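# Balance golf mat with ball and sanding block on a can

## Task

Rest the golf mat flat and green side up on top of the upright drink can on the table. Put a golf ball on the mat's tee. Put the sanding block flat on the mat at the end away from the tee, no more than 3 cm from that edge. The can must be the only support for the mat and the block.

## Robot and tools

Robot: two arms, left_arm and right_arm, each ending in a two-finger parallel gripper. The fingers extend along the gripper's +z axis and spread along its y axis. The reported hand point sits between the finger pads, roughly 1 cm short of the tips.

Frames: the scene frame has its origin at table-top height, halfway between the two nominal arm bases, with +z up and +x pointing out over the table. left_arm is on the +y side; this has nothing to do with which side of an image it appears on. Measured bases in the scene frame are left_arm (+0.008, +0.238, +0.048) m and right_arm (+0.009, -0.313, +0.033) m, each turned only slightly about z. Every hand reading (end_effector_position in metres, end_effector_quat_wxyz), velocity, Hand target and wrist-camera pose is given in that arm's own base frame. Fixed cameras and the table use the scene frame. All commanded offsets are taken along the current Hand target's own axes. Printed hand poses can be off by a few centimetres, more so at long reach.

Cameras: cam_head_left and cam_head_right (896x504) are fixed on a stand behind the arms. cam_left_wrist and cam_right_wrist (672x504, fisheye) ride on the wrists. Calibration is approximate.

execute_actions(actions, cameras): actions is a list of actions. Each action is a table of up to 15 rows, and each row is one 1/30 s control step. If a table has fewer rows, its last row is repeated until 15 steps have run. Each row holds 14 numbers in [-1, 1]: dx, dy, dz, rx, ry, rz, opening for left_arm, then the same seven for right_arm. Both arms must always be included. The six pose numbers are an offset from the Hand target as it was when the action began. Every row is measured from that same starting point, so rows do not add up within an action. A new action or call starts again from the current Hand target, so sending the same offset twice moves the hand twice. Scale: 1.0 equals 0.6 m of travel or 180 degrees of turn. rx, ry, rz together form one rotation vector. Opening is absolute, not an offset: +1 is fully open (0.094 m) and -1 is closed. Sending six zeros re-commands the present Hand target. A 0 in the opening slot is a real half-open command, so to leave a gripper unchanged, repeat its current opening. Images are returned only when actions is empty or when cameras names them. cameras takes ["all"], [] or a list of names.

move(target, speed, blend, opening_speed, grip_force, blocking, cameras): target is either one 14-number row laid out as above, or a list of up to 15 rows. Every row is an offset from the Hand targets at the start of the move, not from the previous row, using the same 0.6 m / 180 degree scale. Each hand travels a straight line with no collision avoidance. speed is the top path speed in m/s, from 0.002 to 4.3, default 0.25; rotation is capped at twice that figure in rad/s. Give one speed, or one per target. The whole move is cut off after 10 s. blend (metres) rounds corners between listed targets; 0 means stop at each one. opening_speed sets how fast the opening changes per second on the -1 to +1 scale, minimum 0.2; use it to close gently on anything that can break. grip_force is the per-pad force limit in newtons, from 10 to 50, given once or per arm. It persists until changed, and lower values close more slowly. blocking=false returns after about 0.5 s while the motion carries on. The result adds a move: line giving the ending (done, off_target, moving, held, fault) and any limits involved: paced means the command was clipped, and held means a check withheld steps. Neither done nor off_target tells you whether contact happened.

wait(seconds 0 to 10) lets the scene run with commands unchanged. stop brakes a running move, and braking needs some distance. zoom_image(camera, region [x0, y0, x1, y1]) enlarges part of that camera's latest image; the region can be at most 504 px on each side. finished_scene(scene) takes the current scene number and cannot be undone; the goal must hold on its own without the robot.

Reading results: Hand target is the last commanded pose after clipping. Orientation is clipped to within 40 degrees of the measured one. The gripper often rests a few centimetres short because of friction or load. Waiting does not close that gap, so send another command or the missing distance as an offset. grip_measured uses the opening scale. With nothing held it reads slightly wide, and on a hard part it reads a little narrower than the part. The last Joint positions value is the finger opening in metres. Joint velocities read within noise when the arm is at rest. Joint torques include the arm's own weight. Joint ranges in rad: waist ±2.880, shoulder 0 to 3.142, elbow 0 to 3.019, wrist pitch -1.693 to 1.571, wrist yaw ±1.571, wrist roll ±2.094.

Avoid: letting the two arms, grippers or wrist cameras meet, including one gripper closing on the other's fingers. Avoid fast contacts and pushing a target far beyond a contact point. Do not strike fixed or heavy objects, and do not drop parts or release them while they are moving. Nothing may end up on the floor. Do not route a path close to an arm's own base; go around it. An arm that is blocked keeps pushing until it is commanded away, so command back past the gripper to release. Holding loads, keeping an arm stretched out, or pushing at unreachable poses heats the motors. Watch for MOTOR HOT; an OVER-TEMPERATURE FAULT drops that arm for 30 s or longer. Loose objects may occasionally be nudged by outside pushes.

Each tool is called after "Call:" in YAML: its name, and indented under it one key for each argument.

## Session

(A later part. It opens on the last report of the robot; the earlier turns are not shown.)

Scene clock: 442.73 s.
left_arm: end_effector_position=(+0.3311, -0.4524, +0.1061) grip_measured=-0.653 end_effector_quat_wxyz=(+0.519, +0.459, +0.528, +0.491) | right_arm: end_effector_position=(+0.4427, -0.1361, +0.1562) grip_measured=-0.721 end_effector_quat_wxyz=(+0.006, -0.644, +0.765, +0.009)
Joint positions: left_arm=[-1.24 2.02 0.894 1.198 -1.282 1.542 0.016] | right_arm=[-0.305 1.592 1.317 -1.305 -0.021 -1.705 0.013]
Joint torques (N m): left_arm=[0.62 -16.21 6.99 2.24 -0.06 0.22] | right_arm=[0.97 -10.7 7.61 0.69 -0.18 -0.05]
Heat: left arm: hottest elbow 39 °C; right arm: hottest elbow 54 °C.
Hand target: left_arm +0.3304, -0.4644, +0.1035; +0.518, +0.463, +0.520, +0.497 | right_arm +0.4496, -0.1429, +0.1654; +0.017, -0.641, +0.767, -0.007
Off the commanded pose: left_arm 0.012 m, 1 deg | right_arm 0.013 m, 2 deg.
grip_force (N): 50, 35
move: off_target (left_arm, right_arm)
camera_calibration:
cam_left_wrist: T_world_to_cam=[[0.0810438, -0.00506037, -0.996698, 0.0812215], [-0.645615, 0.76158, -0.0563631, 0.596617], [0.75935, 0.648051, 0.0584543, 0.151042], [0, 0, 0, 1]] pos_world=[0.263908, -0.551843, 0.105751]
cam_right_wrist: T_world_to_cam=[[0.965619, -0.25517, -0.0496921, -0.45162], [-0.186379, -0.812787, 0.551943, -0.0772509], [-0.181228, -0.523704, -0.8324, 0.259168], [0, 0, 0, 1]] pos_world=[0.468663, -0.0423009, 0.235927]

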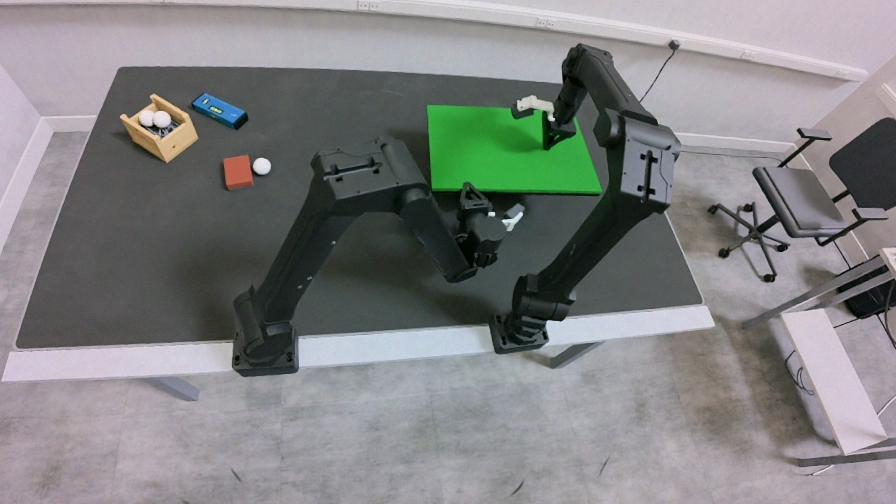

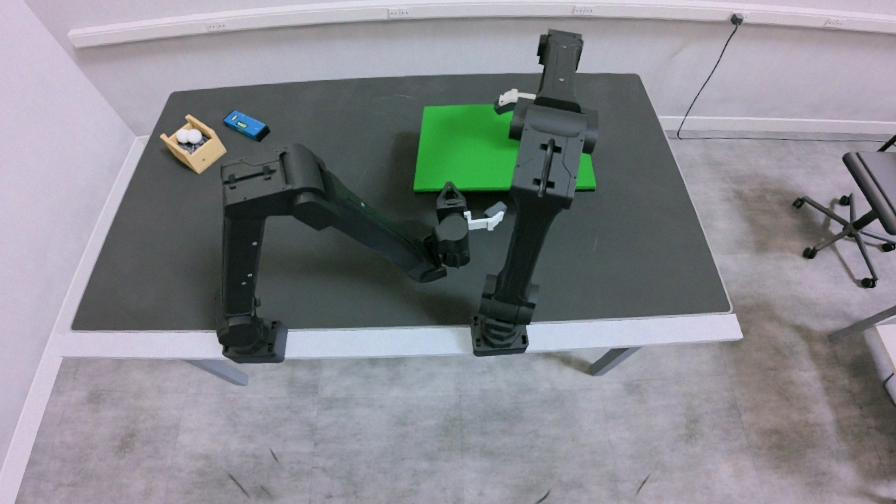

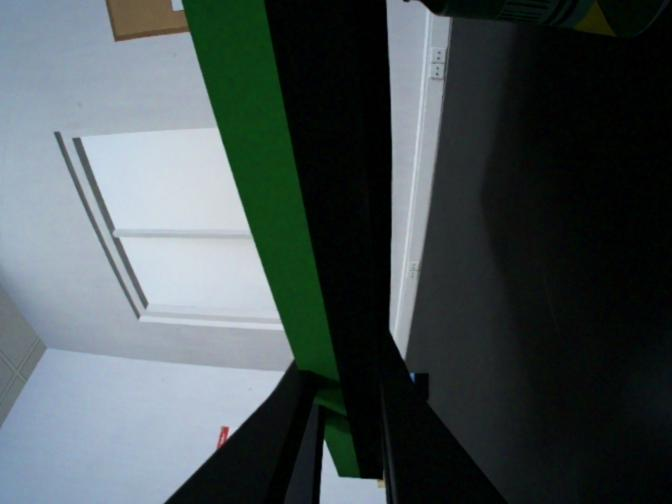

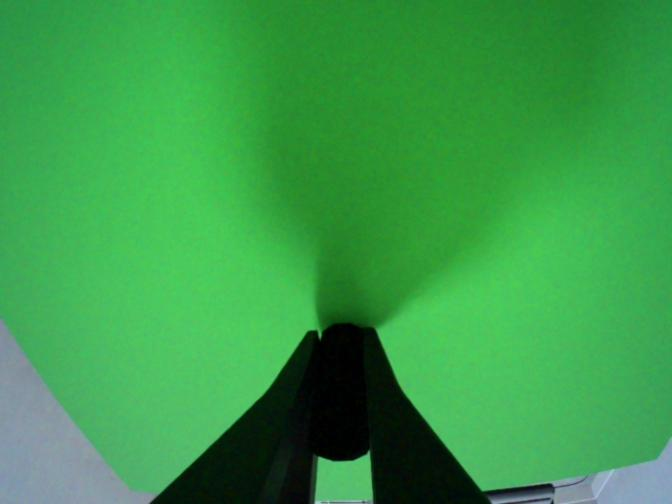

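Call:
move:
  target: [0.0012,-0.0203,0.0093,0,0,0,-0.8,-0.0015,-0.0092,0.0203,0,0,0,-0.95]
  speed: 0.03
  cameras: ["all"]

Scene clock: 454.13 s.
left_arm: end_effector_position=(+0.3320, -0.4557, +0.0957) grip_measured=-0.653 end_effector_quat_wxyz=(+0.520, +0.460, +0.526, +0.491) | right_arm: end_effector_position=(+0.4472, -0.1375, +0.1453) grip_measured=-0.721 end_effector_quat_wxyz=(+0.006, -0.645, +0.764, +0.010)
Joint positions: left_arm=[-1.24 2.053 0.906 1.225 -1.278 1.549 0.016] | right_arm=[-0.305 1.612 1.312 -1.281 -0.021 -1.707 0.013]
Joint torques (N m): left_arm=[1.61 -16.44 6.74 2.21 0.26 0.16] | right_arm=[1.14 -11.81 7.72 1.14 -0.2 -0.03]
Heat: left arm: hottest elbow 40 °C; right arm: hottest elbow 52 °C.
Hand target: left_arm +0.3363, -0.4644, +0.0915; +0.518, +0.464, +0.520, +0.497 | right_arm +0.4558, -0.1429, +0.1534; +0.017, -0.641, +0.767, -0.007
Off the commanded pose: left_arm 0.011 m, 1 deg | right_arm 0.013 m, 2 deg.
grip_force (N): 50, 35
move: off_target (left_arm, right_arm)
camera_calibration:
cam_left_wrist: T_world_to_cam=[[0.0826952, -0.00274311, -0.996571, 0.0713499], [-0.642189, 0.764543, -0.055393, 0.599209], [0.762073, 0.644567, 0.0614624, 0.150373], [0, 0, 0, 1]] pos_world=[0.26431, -0.55485, 0.095055]
cam_right_wrist: T_world_to_cam=[[0.966052, -0.253377, -0.0504283, -0.456718], [-0.184569, -0.813478, 0.551532, -0.0724052], [-0.180768, -0.523501, -0.832628, 0.250085], [0, 0, 0, 1]] pos_world=[0.473057, -0.0437021, 0.22513]

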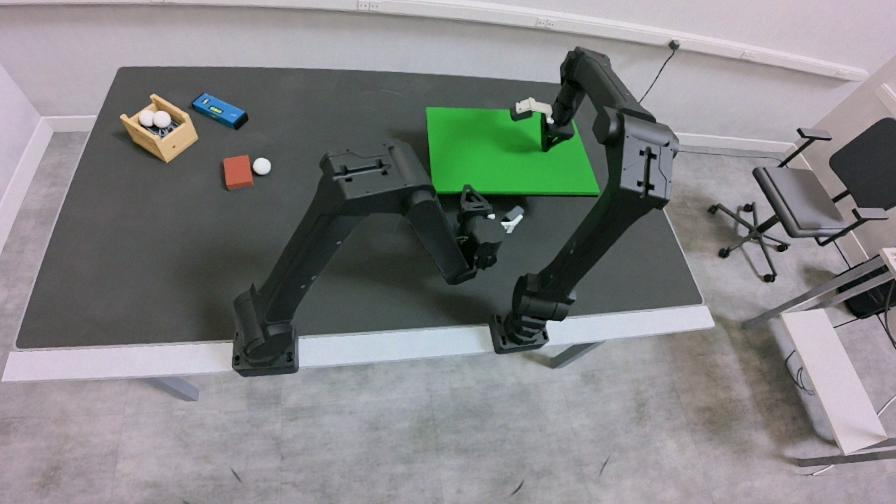

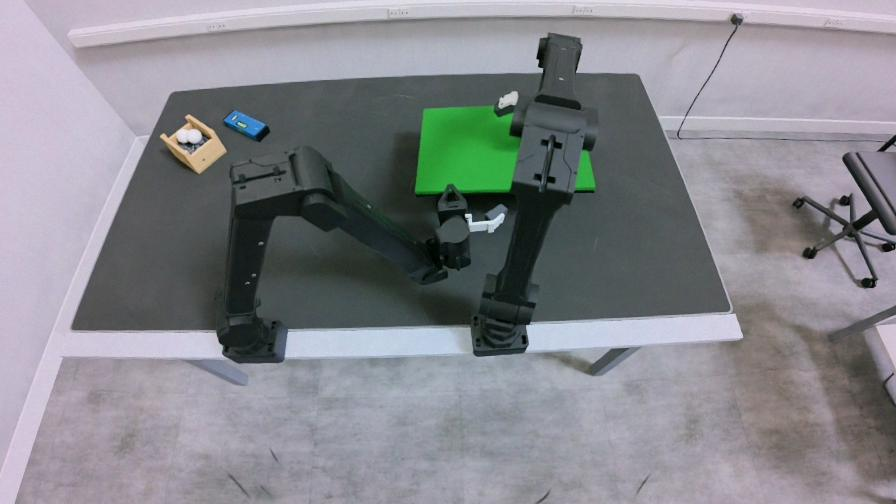

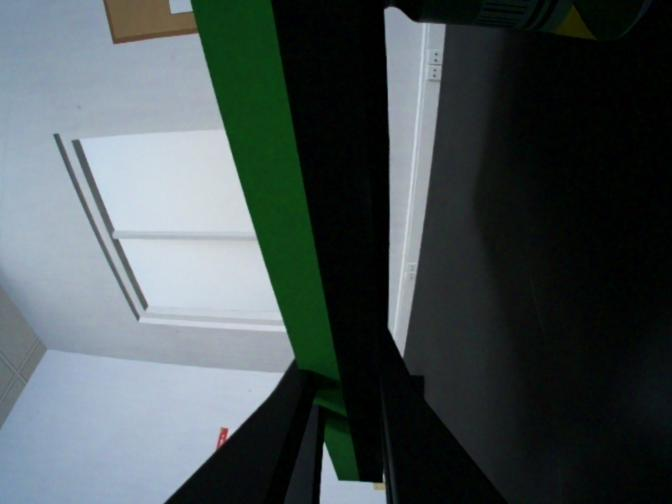

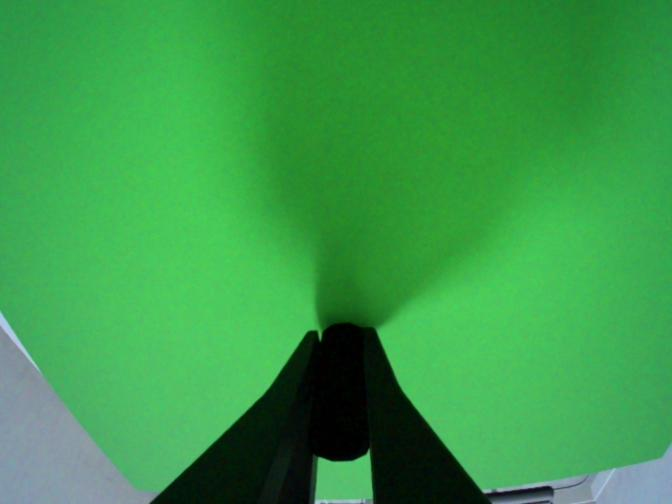

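Call:
move:
  target: [-0.0013,-0.0165,0,0,0,0,-0.8,0.0003,-0.0006,0.0166,0,0,0,-0.95]
  speed: 0.03
  cameras: ["cam_left_wrist"]

Scene clock: 456.57 s.
left_arm: end_effector_position=(+0.3328, -0.4582, +0.0920) grip_measured=-0.654 end_effector_quat_wxyz=(+0.522, +0.458, +0.526, +0.492) | right_arm: end_effector_position=(+0.4499, -0.1383, +0.1425) grip_measured=-0.721 end_effector_quat_wxyz=(+0.010, -0.646, +0.763, +0.004)
Joint positions: left_arm=[-1.24 2.073 0.917 1.253 -1.278 1.565 0.016] | right_arm=[-0.305 1.612 1.305 -1.258 -0.021 -1.71 0.013]
Joint torques (N m): left_arm=[1.49 -16.03 6.49 2.04 0.27 0.03] | right_arm=[1.26 -10.4 6.89 1.28 -0.17 0.05]
Heat: left arm: hottest elbow 40 °C; right arm: hottest elbow 52 °C.
Hand target: left_arm +0.3367, -0.4659, +0.0815; +0.517, +0.463, +0.520, +0.497 | right_arm +0.4564, -0.1430, +0.1434; +0.017, -0.641, +0.767, -0.007
Off the commanded pose: left_arm 0.013 m, 1 deg | right_arm 0.008 m, 2 deg.
grip_force (N): 50, 35
move: off_target (left_arm)
camera_calibration:
cam_left_wrist: T_world_to_cam=[[0.0882159, -0.00432132, -0.996092, 0.0648946], [-0.642452, 0.763957, -0.0602111, 0.601799], [0.761231, 0.645253, 0.0646169, 0.151849], [0, 0, 0, 1]] pos_world=[0.26531, -0.557449, 0.091064]
Images, in order (width x height): cam_left_wrist 672x504.

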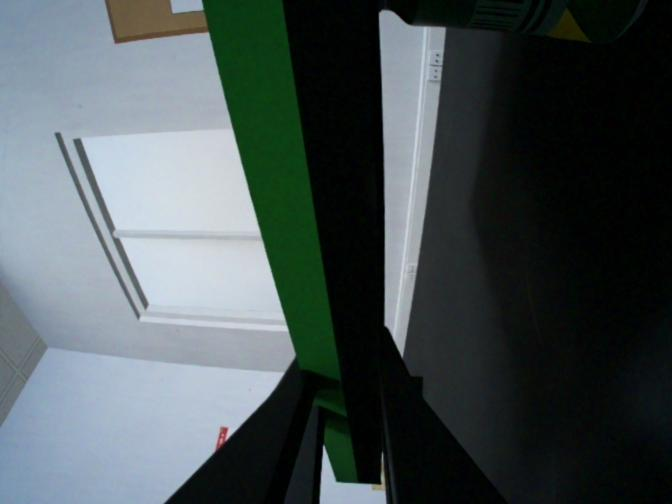

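Call:
move:
  target: [0,0,0,0,0,0,0.1,0,0,0,0,0,0,-0.95]
  opening_speed: 0.5
  cameras: ["all"]

Scene clock: 460.77 s.
left_arm: end_effector_position=(+0.3328, -0.4584, +0.0876) grip_measured=+0.097 end_effector_quat_wxyz=(+0.516, +0.465, +0.521, +0.496) | right_arm: end_effector_position=(+0.4501, -0.1382, +0.1425) grip_measured=-0.721 end_effector_quat_wxyz=(+0.011, -0.646, +0.763, +0.003)
Joint positions: left_arm=[-1.24 2.082 0.917 1.253 -1.276 1.579 0.052] | right_arm=[-0.305 1.612 1.305 -1.257 -0.022 -1.711 0.013]
Joint torques (N m): left_arm=[1.67 -16.56 6.5 2.04 0.16 -0.07] | right_arm=[0.91 -10.05 7.02 1.13 -0.11 0.04]
Heat: left arm: hottest elbow 40 °C; right arm: hottest elbow 51 °C.
Hand target: left_arm +0.3367, -0.4660, +0.0816; +0.518, +0.463, +0.520, +0.497 | right_arm +0.4563, -0.1430, +0.1434; +0.017, -0.641, +0.767, -0.007
Off the commanded pose: left_arm 0.010 m, 0 deg | right_arm 0.008 m, 2 deg.
grip_force (N): 50, 35
move: done
camera_calibration:
cam_left_wrist: T_world_to_cam=[[0.0851857, 0.017168, -0.996217, 0.0714388], [-0.641112, 0.766318, -0.0416149, 0.600613], [0.762705, 0.642232, 0.0762859, 0.149421], [0, 0, 0, 1]] pos_world=[0.26501, -0.55745, 0.0847642]
cam_right_wrist: T_world_to_cam=[[0.967678, -0.249795, -0.0346684, -0.462354], [-0.189902, -0.812211, 0.551589, -0.068324], [-0.165942, -0.527177, -0.833395, 0.240892], [0, 0, 0, 1]] pos_world=[0.474409, -0.0439943, 0.222416]

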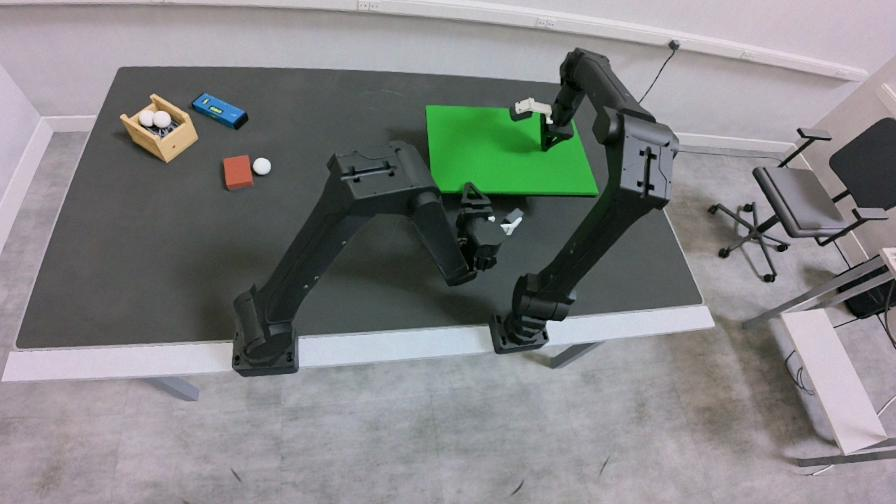

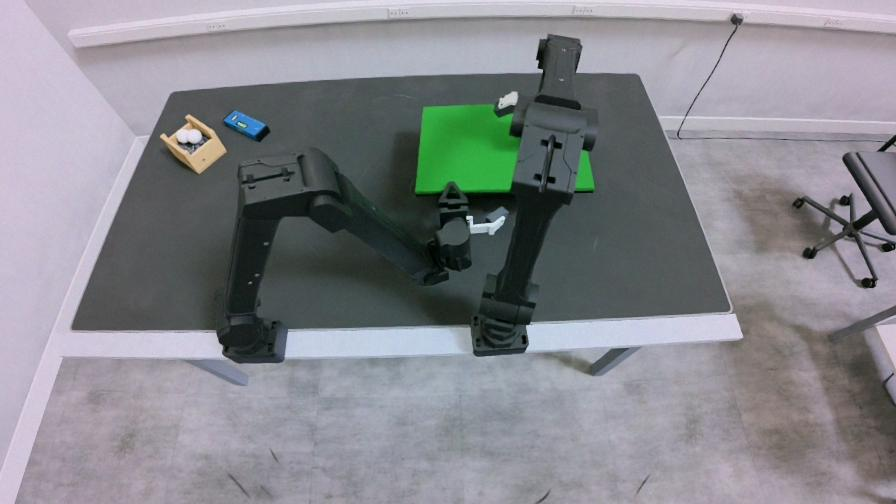

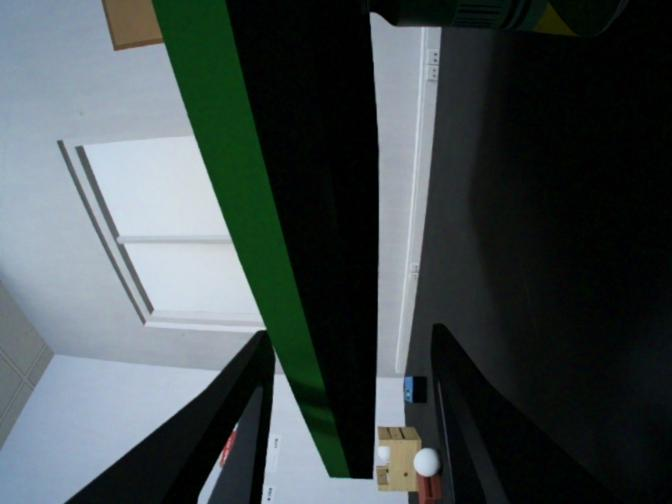

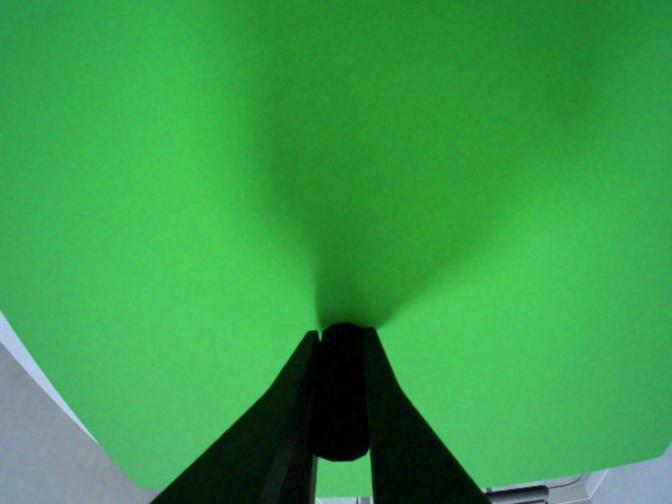

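Call:
zoom_image:
  camera: "cam_head_left"
  region: [410, 90, 480, 210]

Call:
zoom_image:
  camera: "cam_head_left"
  region: [540, 100, 620, 210]

Call:
zoom_image:
  camera: "cam_head_right"
  region: [400, 90, 520, 210]

Call:
zoom_image:
  camera: "cam_head_right"
  region: [560, 130, 620, 210]

Scaled by 4.200.

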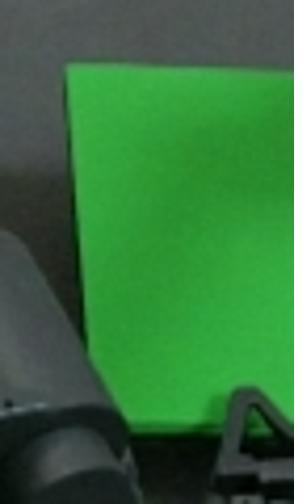

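Scaled by 4.582.

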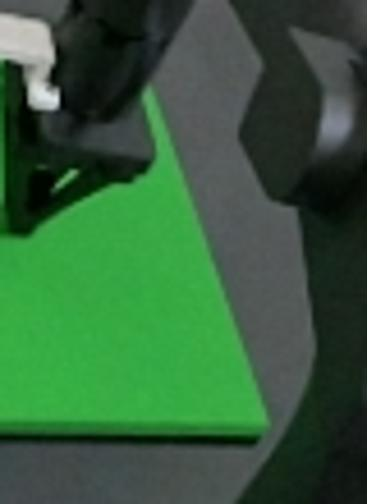

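Scaled by 4.200.

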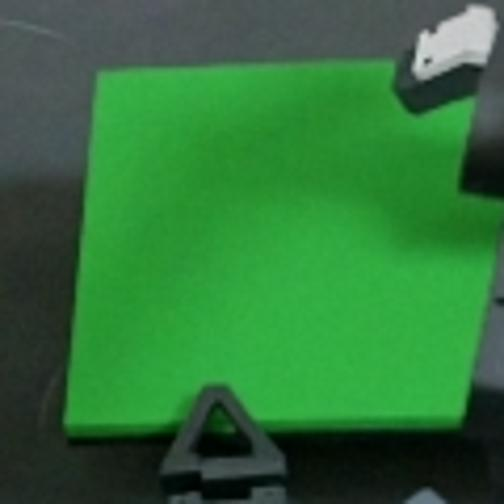

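Scaled by 6.300.

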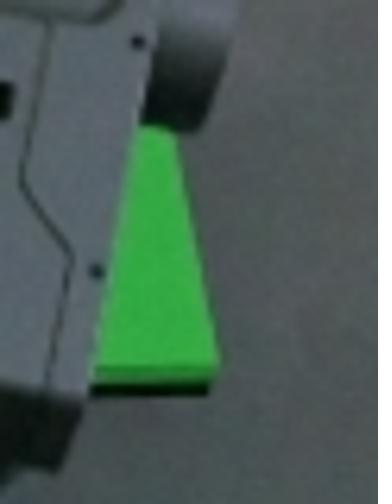

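Call:
move:
  target: [0,0,0,0,0,0,0.3,0.0003,0.0007,0.02,0,0,0,-0.95]
  speed: 0.03
  cameras: ["all"]

Scene clock: 472.20 s.
left_arm: end_effector_position=(+0.3328, -0.4584, +0.0876) grip_measured=+0.298 end_effector_quat_wxyz=(+0.516, +0.465, +0.521, +0.496) | right_arm: end_effector_position=(+0.4504, -0.1383, +0.1362) grip_measured=-0.721 end_effector_quat_wxyz=(+0.014, -0.646, +0.763, +0.000)
Joint positions: left_arm=[-1.24 2.082 0.917 1.253 -1.276 1.579 0.061] | right_arm=[-0.306 1.612 1.287 -1.23 -0.023 -1.711 0.013]
Joint torques (N m): left_arm=[1.61 -16.79 6.48 2.11 0.15 -0.1] | right_arm=[1.08 -9.99 6.9 1.06 -0.05 0.03]
Heat: left arm: hottest elbow 40 °C; right arm: hottest elbow 51 °C.
Hand target: left_arm +0.3367, -0.4660, +0.0816; +0.518, +0.463, +0.520, +0.497 | right_arm +0.4563, -0.1430, +0.1314; +0.017, -0.641, +0.767, -0.007
Off the commanded pose: left_arm 0.010 m, 0 deg | right_arm 0.009 m, 1 deg.
grip_force (N): 50, 35
move: done
camera_calibration:
cam_left_wrist: T_world_to_cam=[[0.0851857, 0.017168, -0.996217, 0.0714388], [-0.641112, 0.766318, -0.0416149, 0.600613], [0.762705, 0.642232, 0.0762859, 0.149421], [0, 0, 0, 1]] pos_world=[0.26501, -0.55745, 0.0847642]
cam_right_wrist: T_world_to_cam=[[0.967866, -0.250212, -0.0250783, -0.46425], [-0.195354, -0.810947, 0.551545, -0.0622899], [-0.158341, -0.528923, -0.833768, 0.231953], [0, 0, 0, 1]] pos_world=[0.473891, -0.0439898, 0.216108]

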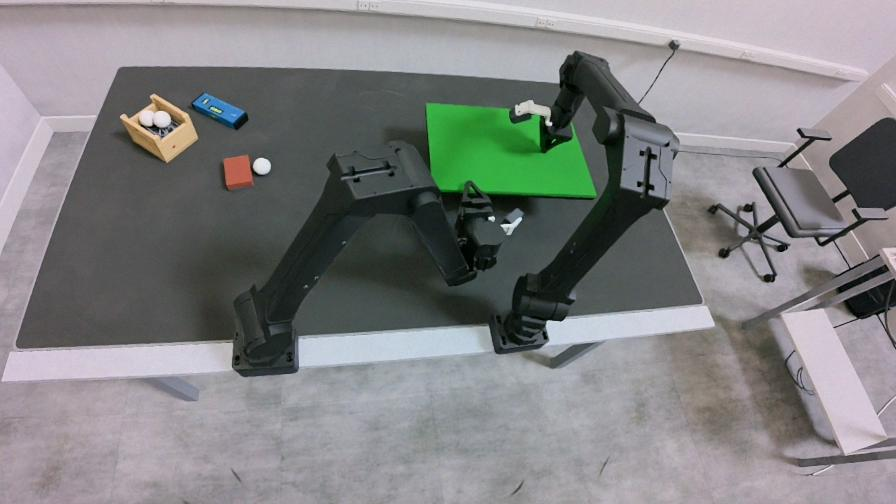

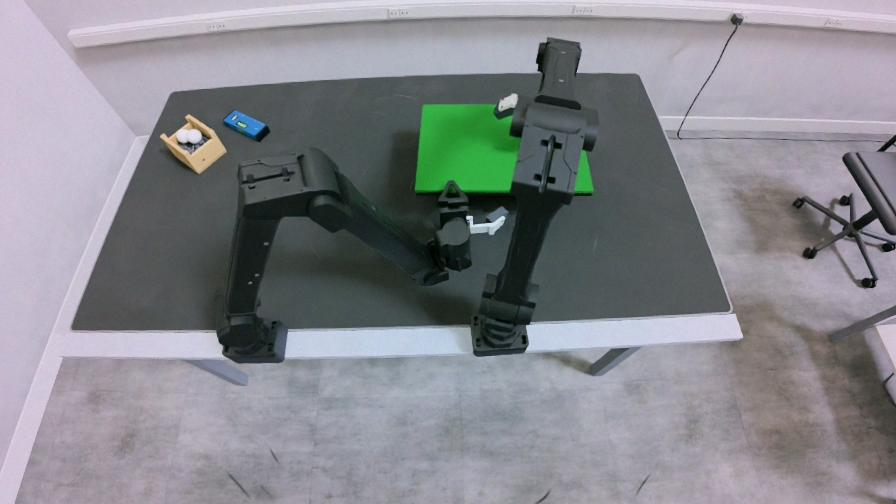

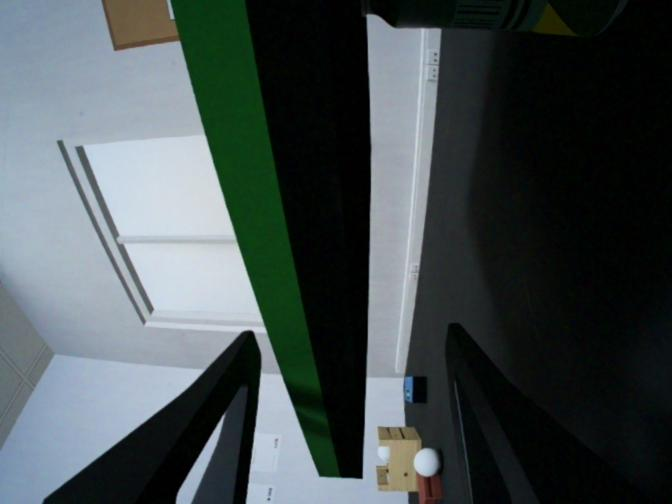

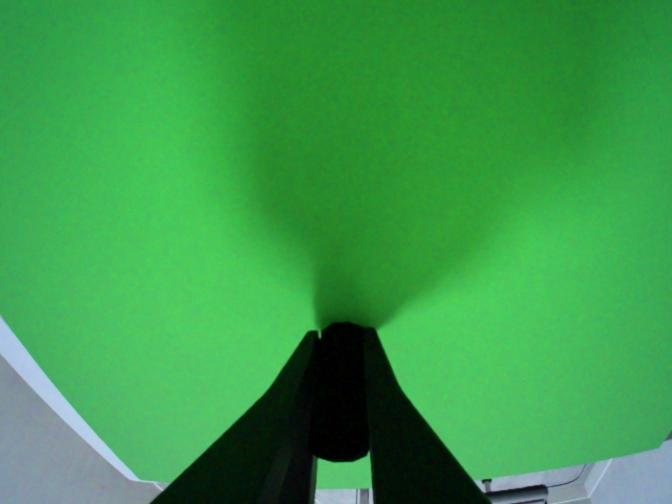

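Call:
move:
  target: [0,0,0,0,0,0,0.3,0.0002,0.0005,0.016,0,0,0,-0.95]
  speed: 0.03
  cameras: ["all"]

Scene clock: 475.07 s.
left_arm: end_effector_position=(+0.3328, -0.4584, +0.0876) grip_measured=+0.298 end_effector_quat_wxyz=(+0.516, +0.465, +0.521, +0.496) | right_arm: end_effector_position=(+0.4519, -0.1387, +0.1315) grip_measured=-0.721 end_effector_quat_wxyz=(+0.017, -0.646, +0.763, -0.005)
Joint positions: left_arm=[-1.24 2.082 0.917 1.253 -1.276 1.579 0.061] | right_arm=[-0.306 1.613 1.275 -1.206 -0.024 -1.711 0.013]
Joint torques (N m): left_arm=[1.55 -16.73 6.48 2.13 0.16 -0.07] | right_arm=[0.26 -8.35 6.56 1.4 -0.08 0.09]
Heat: left arm: hottest elbow 40 °C; right arm: hottest elbow 50 °C.
Hand target: left_arm +0.3367, -0.4660, +0.0816; +0.518, +0.463, +0.520, +0.497 | right_arm +0.4563, -0.1430, +0.1217; +0.017, -0.641, +0.767, -0.007
Off the commanded pose: left_arm 0.010 m, 0 deg | right_arm 0.011 m, 1 deg.
grip_force (N): 50, 35
move: off_target (right_arm)
camera_calibration:
cam_left_wrist: T_world_to_cam=[[0.0851857, 0.017168, -0.996217, 0.0714388], [-0.641112, 0.766318, -0.0416149, 0.600613], [0.762705, 0.642232, 0.0762859, 0.149421], [0, 0, 0, 1]] pos_world=[0.26501, -0.55745, 0.0847642]
cam_right_wrist: T_world_to_cam=[[0.968056, -0.250341, -0.0140336, -0.467505], [-0.201275, -0.809257, 0.551899, -0.0568509], [-0.14952, -0.531444, -0.833793, 0.223653], [0, 0, 0, 1]] pos_world=[0.474569, -0.0441834, 0.211296]

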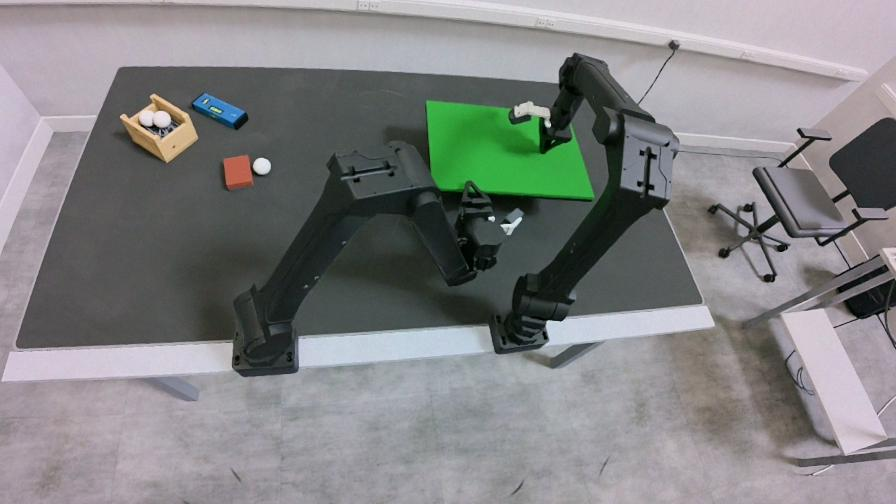

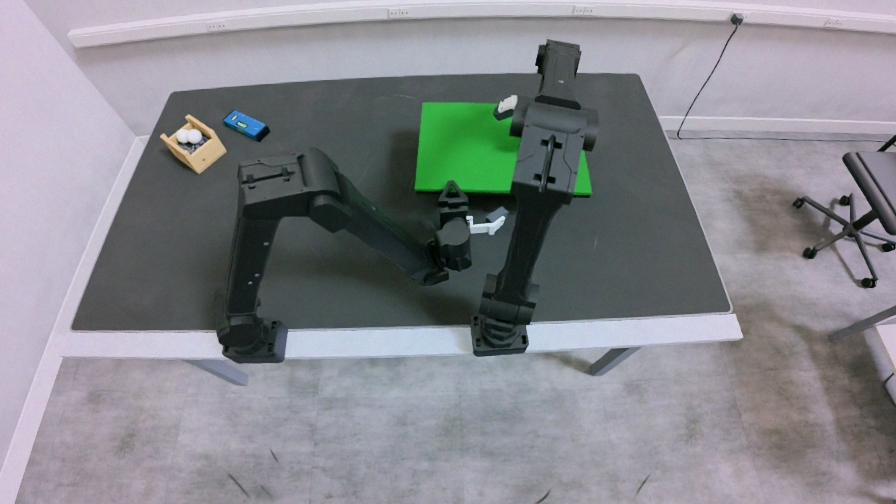

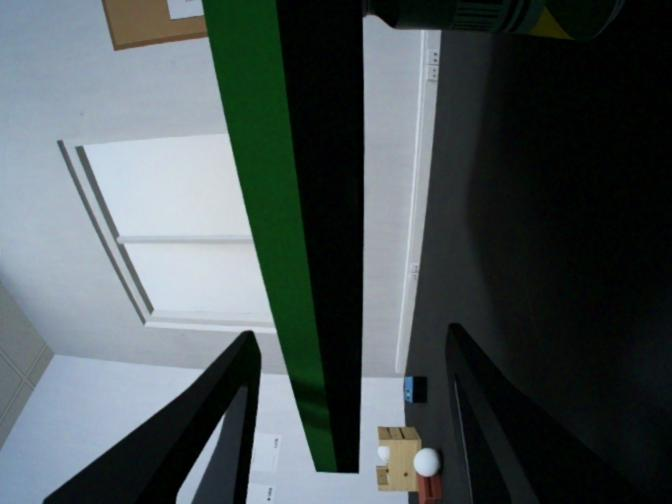

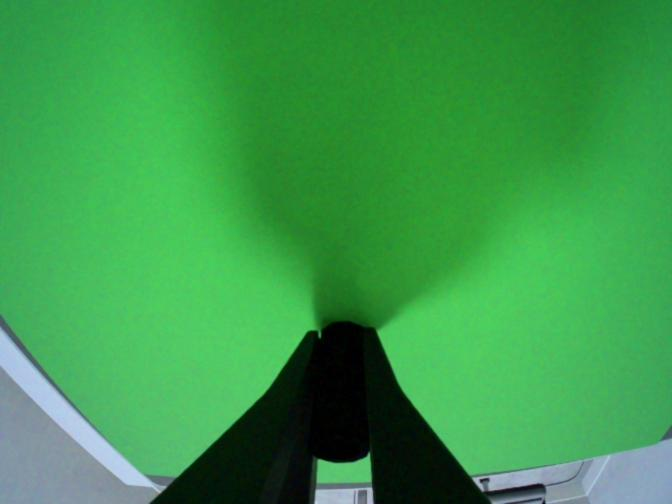

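Call:
move:
  target: [0.003,0.003,-0.083,0,0,0,0.3,0,0,0,0,0,0,-0.95]
  speed: 0.08
  cameras: ["all"]

Call:
zoom_image:
  camera: "cam_head_left"
  region: [200, 130, 300, 210]

Scene clock: 480.10 s.
left_arm: end_effector_position=(+0.2900, -0.4697, +0.0938) grip_measured=+0.298 end_effector_quat_wxyz=(+0.523, +0.456, +0.525, +0.492) | right_arm: end_effector_position=(+0.4519, -0.1387, +0.1315) grip_measured=-0.721 end_effector_quat_wxyz=(+0.017, -0.646, +0.763, -0.005)
Joint positions: left_arm=[-1.331 2.082 0.917 1.323 -1.368 1.625 0.061] | right_arm=[-0.306 1.613 1.275 -1.206 -0.024 -1.711 0.013]
Joint torques (N m): left_arm=[1.14 -17.2 3.48 2.25 0 -0.09] | right_arm=[0.97 -9.05 6.35 1.31 -0.06 0.05]
Heat: left arm: hottest elbow 40 °C; right arm: hottest elbow 50 °C.
Hand target: left_arm +0.2868, -0.4659, +0.0818; +0.518, +0.464, +0.520, +0.497 | right_arm +0.4563, -0.1430, +0.1218; +0.017, -0.641, +0.767, -0.007
Off the commanded pose: left_arm 0.013 m, 1 deg | right_arm 0.012 m, 1 deg.
grip_force (N): 50, 35
move: off_target (left_arm, right_arm)
camera_calibration:
cam_left_wrist: T_world_to_cam=[[0.0922295, -0.00692068, -0.995714, 0.0680126], [-0.642462, 0.763572, -0.0648162, 0.583408], [0.760747, 0.645686, 0.0659775, 0.191961], [0, 0, 0, 1]] pos_world=[0.222511, -0.568949, 0.0928702]
cam_right_wrist: T_world_to_cam=[[0.968056, -0.250341, -0.0140336, -0.467505], [-0.201275, -0.809257, 0.551899, -0.0568509], [-0.14952, -0.531444, -0.833793, 0.223653], [0, 0, 0, 1]] pos_world=[0.474569, -0.0441834, 0.211296]

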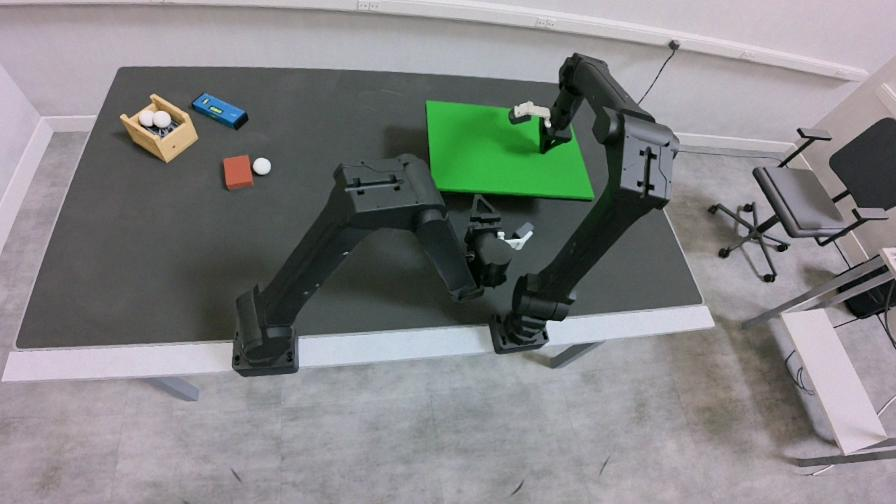

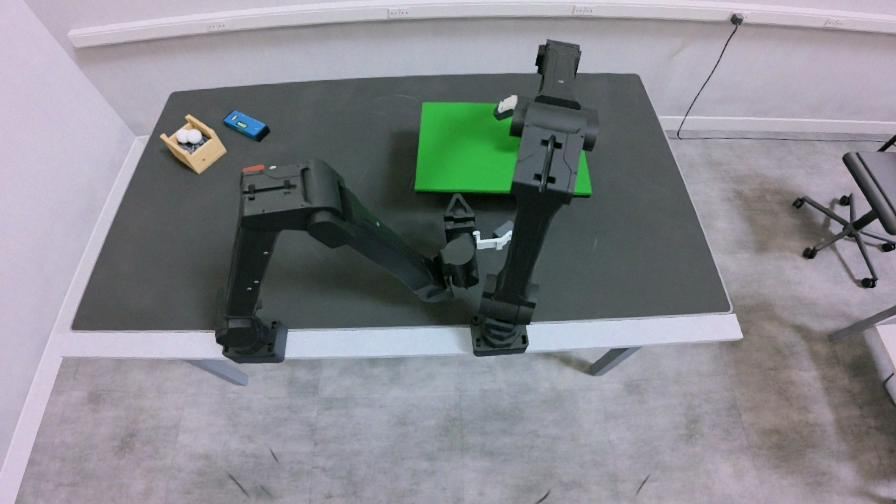

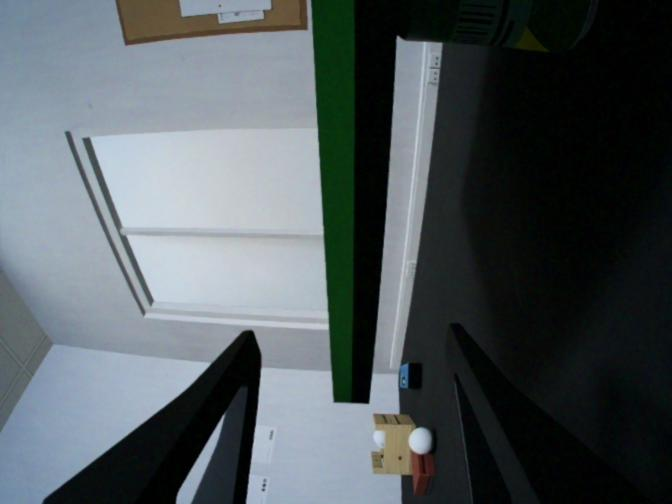

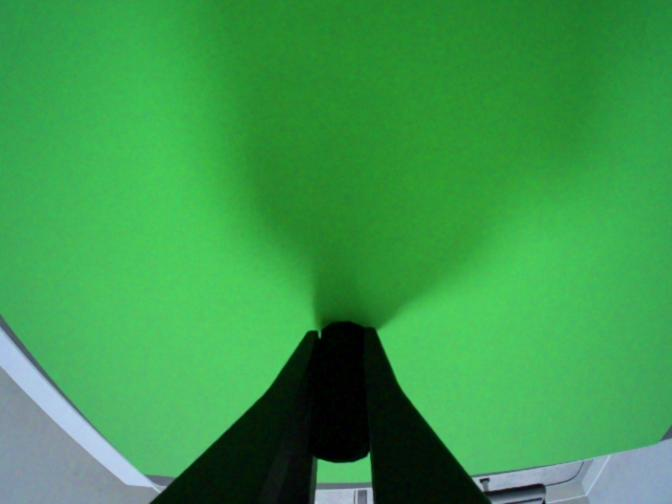

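Scaled by 5.040.

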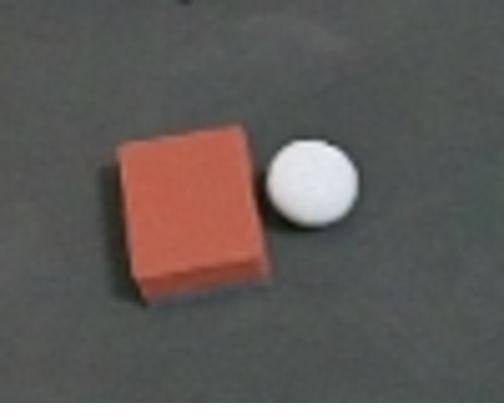

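Call:
move:
  target:
    - [-0.0223,0.2823,0.0085,0,0,0,0.3,0,0,0,0,0,0,-0.95]
    - [0.9175,0.193,0.315,0.308,0.4107,-0.42,0.8,0,0,0,0,0,0,-0.95]
  speed: 0.2
  blend: [0.05,0]
  cameras: ["all"]

Scene clock: 500.30 s.
left_arm: end_effector_position=(+0.4374, +0.0945, +0.1507) grip_measured=+0.797 end_effector_quat_wxyz=(+0.062, -0.111, +0.992, +0.007) | right_arm: end_effector_position=(+0.4519, -0.1387, +0.1315) grip_measured=-0.721 end_effector_quat_wxyz=(+0.017, -0.646, +0.763, -0.005)
Joint positions: left_arm=[0.213 1.475 1.163 -1.134 -0.002 -0.011 0.084] | right_arm=[-0.306 1.613 1.275 -1.206 -0.024 -1.711 0.013]
Joint torques (N m): left_arm=[1.26 -12.63 11.55 0.05 0.11 0.04] | right_arm=[1.03 -9.35 6.52 1.37 -0.12 0.11]
Heat: left arm: hottest elbow 40 °C; right arm: hottest elbow 50 °C.
Hand target: left_arm +0.4527, +0.0985, +0.1601; +0.069, -0.109, +0.992, +0.007 | right_arm +0.4563, -0.1430, +0.1218; +0.017, -0.641, +0.767, -0.007
Off the commanded pose: left_arm 0.018 m, 1 deg | right_arm 0.012 m, 1 deg.
grip_force (N): 50, 35
move: off_target (left_arm, right_arm); target 2's new opening was sent with left_arm's hand 0.018 m and 1 deg from that target
camera_calibration:
cam_left_wrist: T_world_to_cam=[[0.140877, -0.987446, -0.0714391, 0.0471268], [-0.845174, -0.157531, 0.510749, 0.339955], [-0.515591, -0.0115745, -0.856757, 0.471241], [0, 0, 0, 1]] pos_world=[0.52365, 0.105543, 0.233474]
cam_right_wrist: T_world_to_cam=[[0.968056, -0.250341, -0.0140336, -0.467505], [-0.201275, -0.809257, 0.551899, -0.0568509], [-0.14952, -0.531444, -0.833793, 0.223653], [0, 0, 0, 1]] pos_world=[0.474569, -0.0441834, 0.211296]

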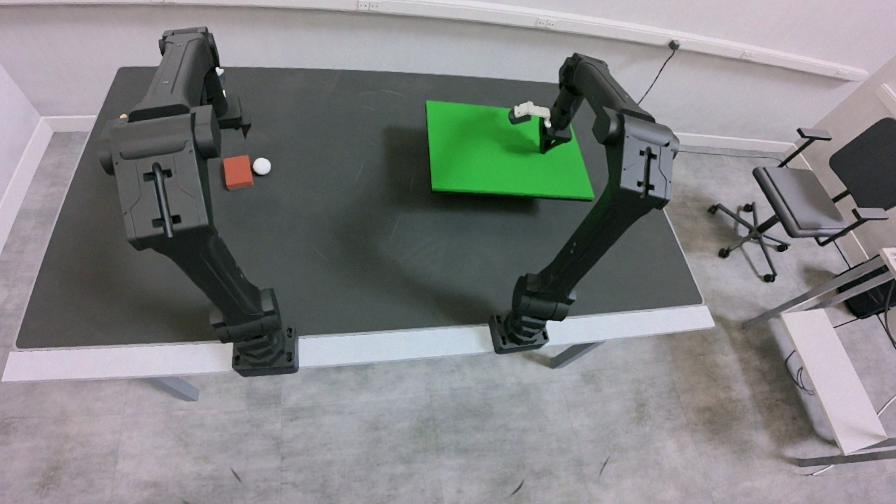

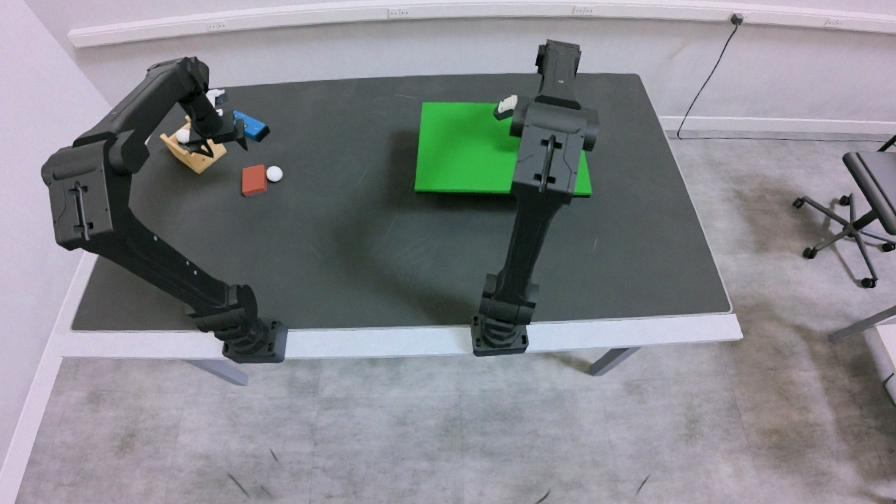

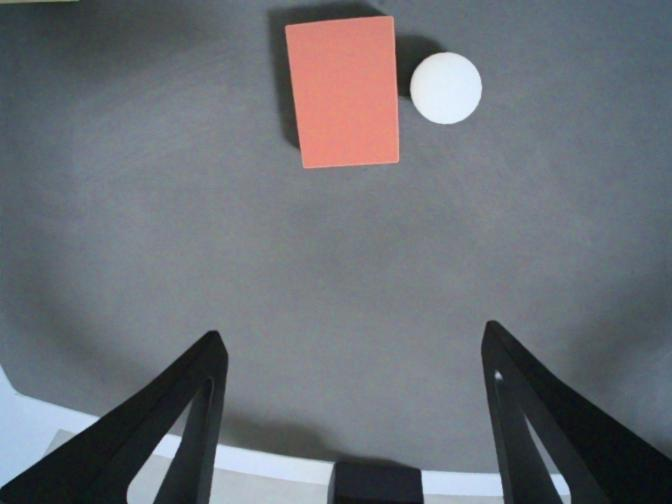

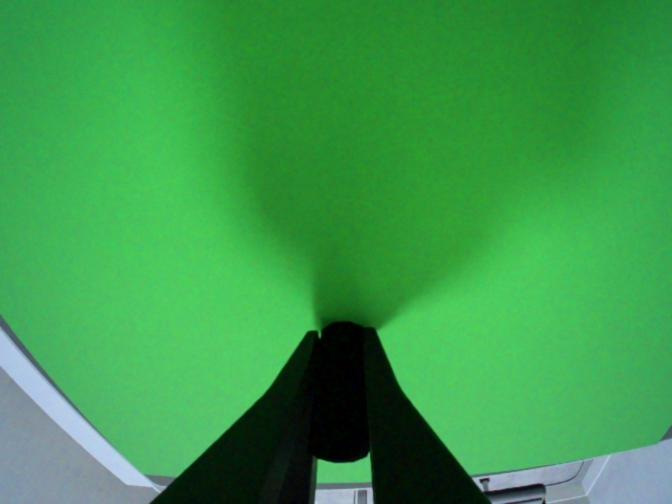

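Call:
move:
  target: [0.0127,0.0033,0.2337,-0.0019,0,-0.0138,0.65,0,0,0,0,0,0,-0.95]
  speed: 0.12
  cameras: ["cam_left_wrist"]

Scene clock: 509.03 s.
left_arm: end_effector_position=(+0.4659, +0.1009, +0.0317) grip_measured=+0.652 end_effector_quat_wxyz=(+0.076, -0.124, +0.989, +0.008) | right_arm: end_effector_position=(+0.4519, -0.1387, +0.1315) grip_measured=-0.721 end_effector_quat_wxyz=(+0.017, -0.646, +0.763, -0.005)
Joint positions: left_arm=[0.213 1.676 1.052 -0.795 -0.003 -0.036 0.078] | right_arm=[-0.306 1.613 1.275 -1.206 -0.024 -1.711 0.013]
Joint torques (N m): left_arm=[1.49 -14.68 6.42 1.22 -0.08 -0.11] | right_arm=[0.97 -9.11 6.56 1.26 -0.03 0.04]
Heat: left arm: hottest elbow 42 °C; right arm: hottest elbow 49 °C.
Hand target: left_arm +0.4638, +0.1028, +0.0201; +0.069, -0.130, +0.989, +0.009 | right_arm +0.4563, -0.1430, +0.1218; +0.017, -0.641, +0.767, -0.007
Off the commanded pose: left_arm 0.012 m, 1 deg | right_arm 0.012 m, 1 deg.
grip_force (N): 50, 35
move: off_target (left_arm, right_arm)
camera_calibration:
cam_left_wrist: T_world_to_cam=[[0.168268, -0.98321, -0.070601, 0.0277275], [-0.854467, -0.181196, 0.486882, 0.433256], [-0.491499, -0.0216003, -0.87061, 0.374292], [0, 0, 0, 1]] pos_world=[0.549501, 0.113851, 0.116875]
Images, in order (width x height): cam_left_wrist 672x504.

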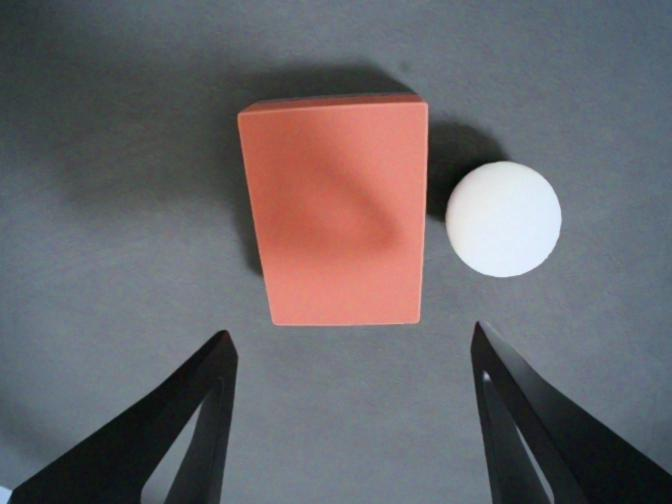

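Call:
move:
  target: [0.0363,0.0083,0.0908,0,0,0,0.65,0,0,0,0,0,0,-0.95]
  speed: 0.06
  cameras: ["cam_left_wrist"]

Scene clock: 514.47 s.
left_arm: end_effector_position=(+0.4543, +0.1007, -0.0240) grip_measured=+0.652 end_effector_quat_wxyz=(+0.078, -0.127, +0.989, +0.009) | right_arm: end_effector_position=(+0.4519, -0.1387, +0.1315) grip_measured=-0.721 end_effector_quat_wxyz=(+0.017, -0.646, +0.763, -0.005)
Joint positions: left_arm=[0.218 1.751 0.966 -0.629 -0.003 -0.037 0.078] | right_arm=[-0.306 1.613 1.275 -1.206 -0.024 -1.711 0.013]
Joint torques (N m): left_arm=[2.02 -14.51 5.44 1.22 -0.03 0] | right_arm=[0.91 -8.82 6.43 1.39 -0.07 0.01]
Heat: left arm: hottest elbow 42 °C; right arm: hottest elbow 49 °C.
Hand target: left_arm +0.4491, +0.1040, -0.0368; +0.069, -0.130, +0.989, +0.009 | right_arm +0.4563, -0.1430, +0.1218; +0.017, -0.641, +0.767, -0.007
Off the commanded pose: left_arm 0.014 m, 1 deg | right_arm 0.012 m, 1 deg.
grip_force (N): 50, 35
move: off_target (left_arm, right_arm)
camera_calibration:
cam_left_wrist: T_world_to_cam=[[0.173899, -0.982221, -0.0707248, 0.0229081], [-0.855669, -0.18626, 0.482843, 0.451443], [-0.487432, -0.0234488, -0.872846, 0.31842], [0, 0, 0, 1]] pos_world=[0.53751, 0.114053, 0.0615758]
Images, in order (width x height): cam_left_wrist 672x504.

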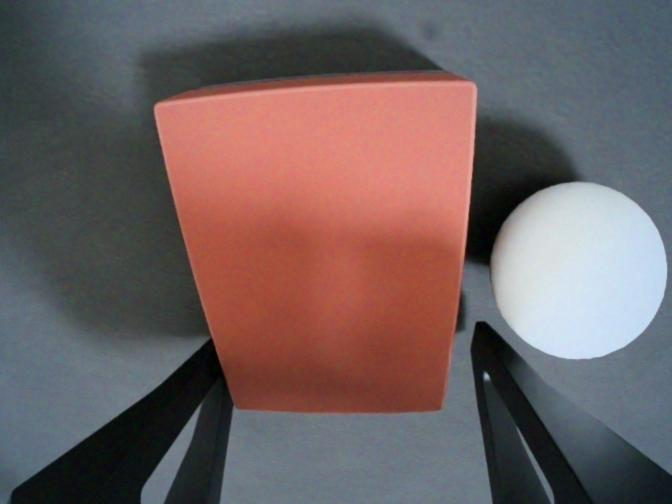

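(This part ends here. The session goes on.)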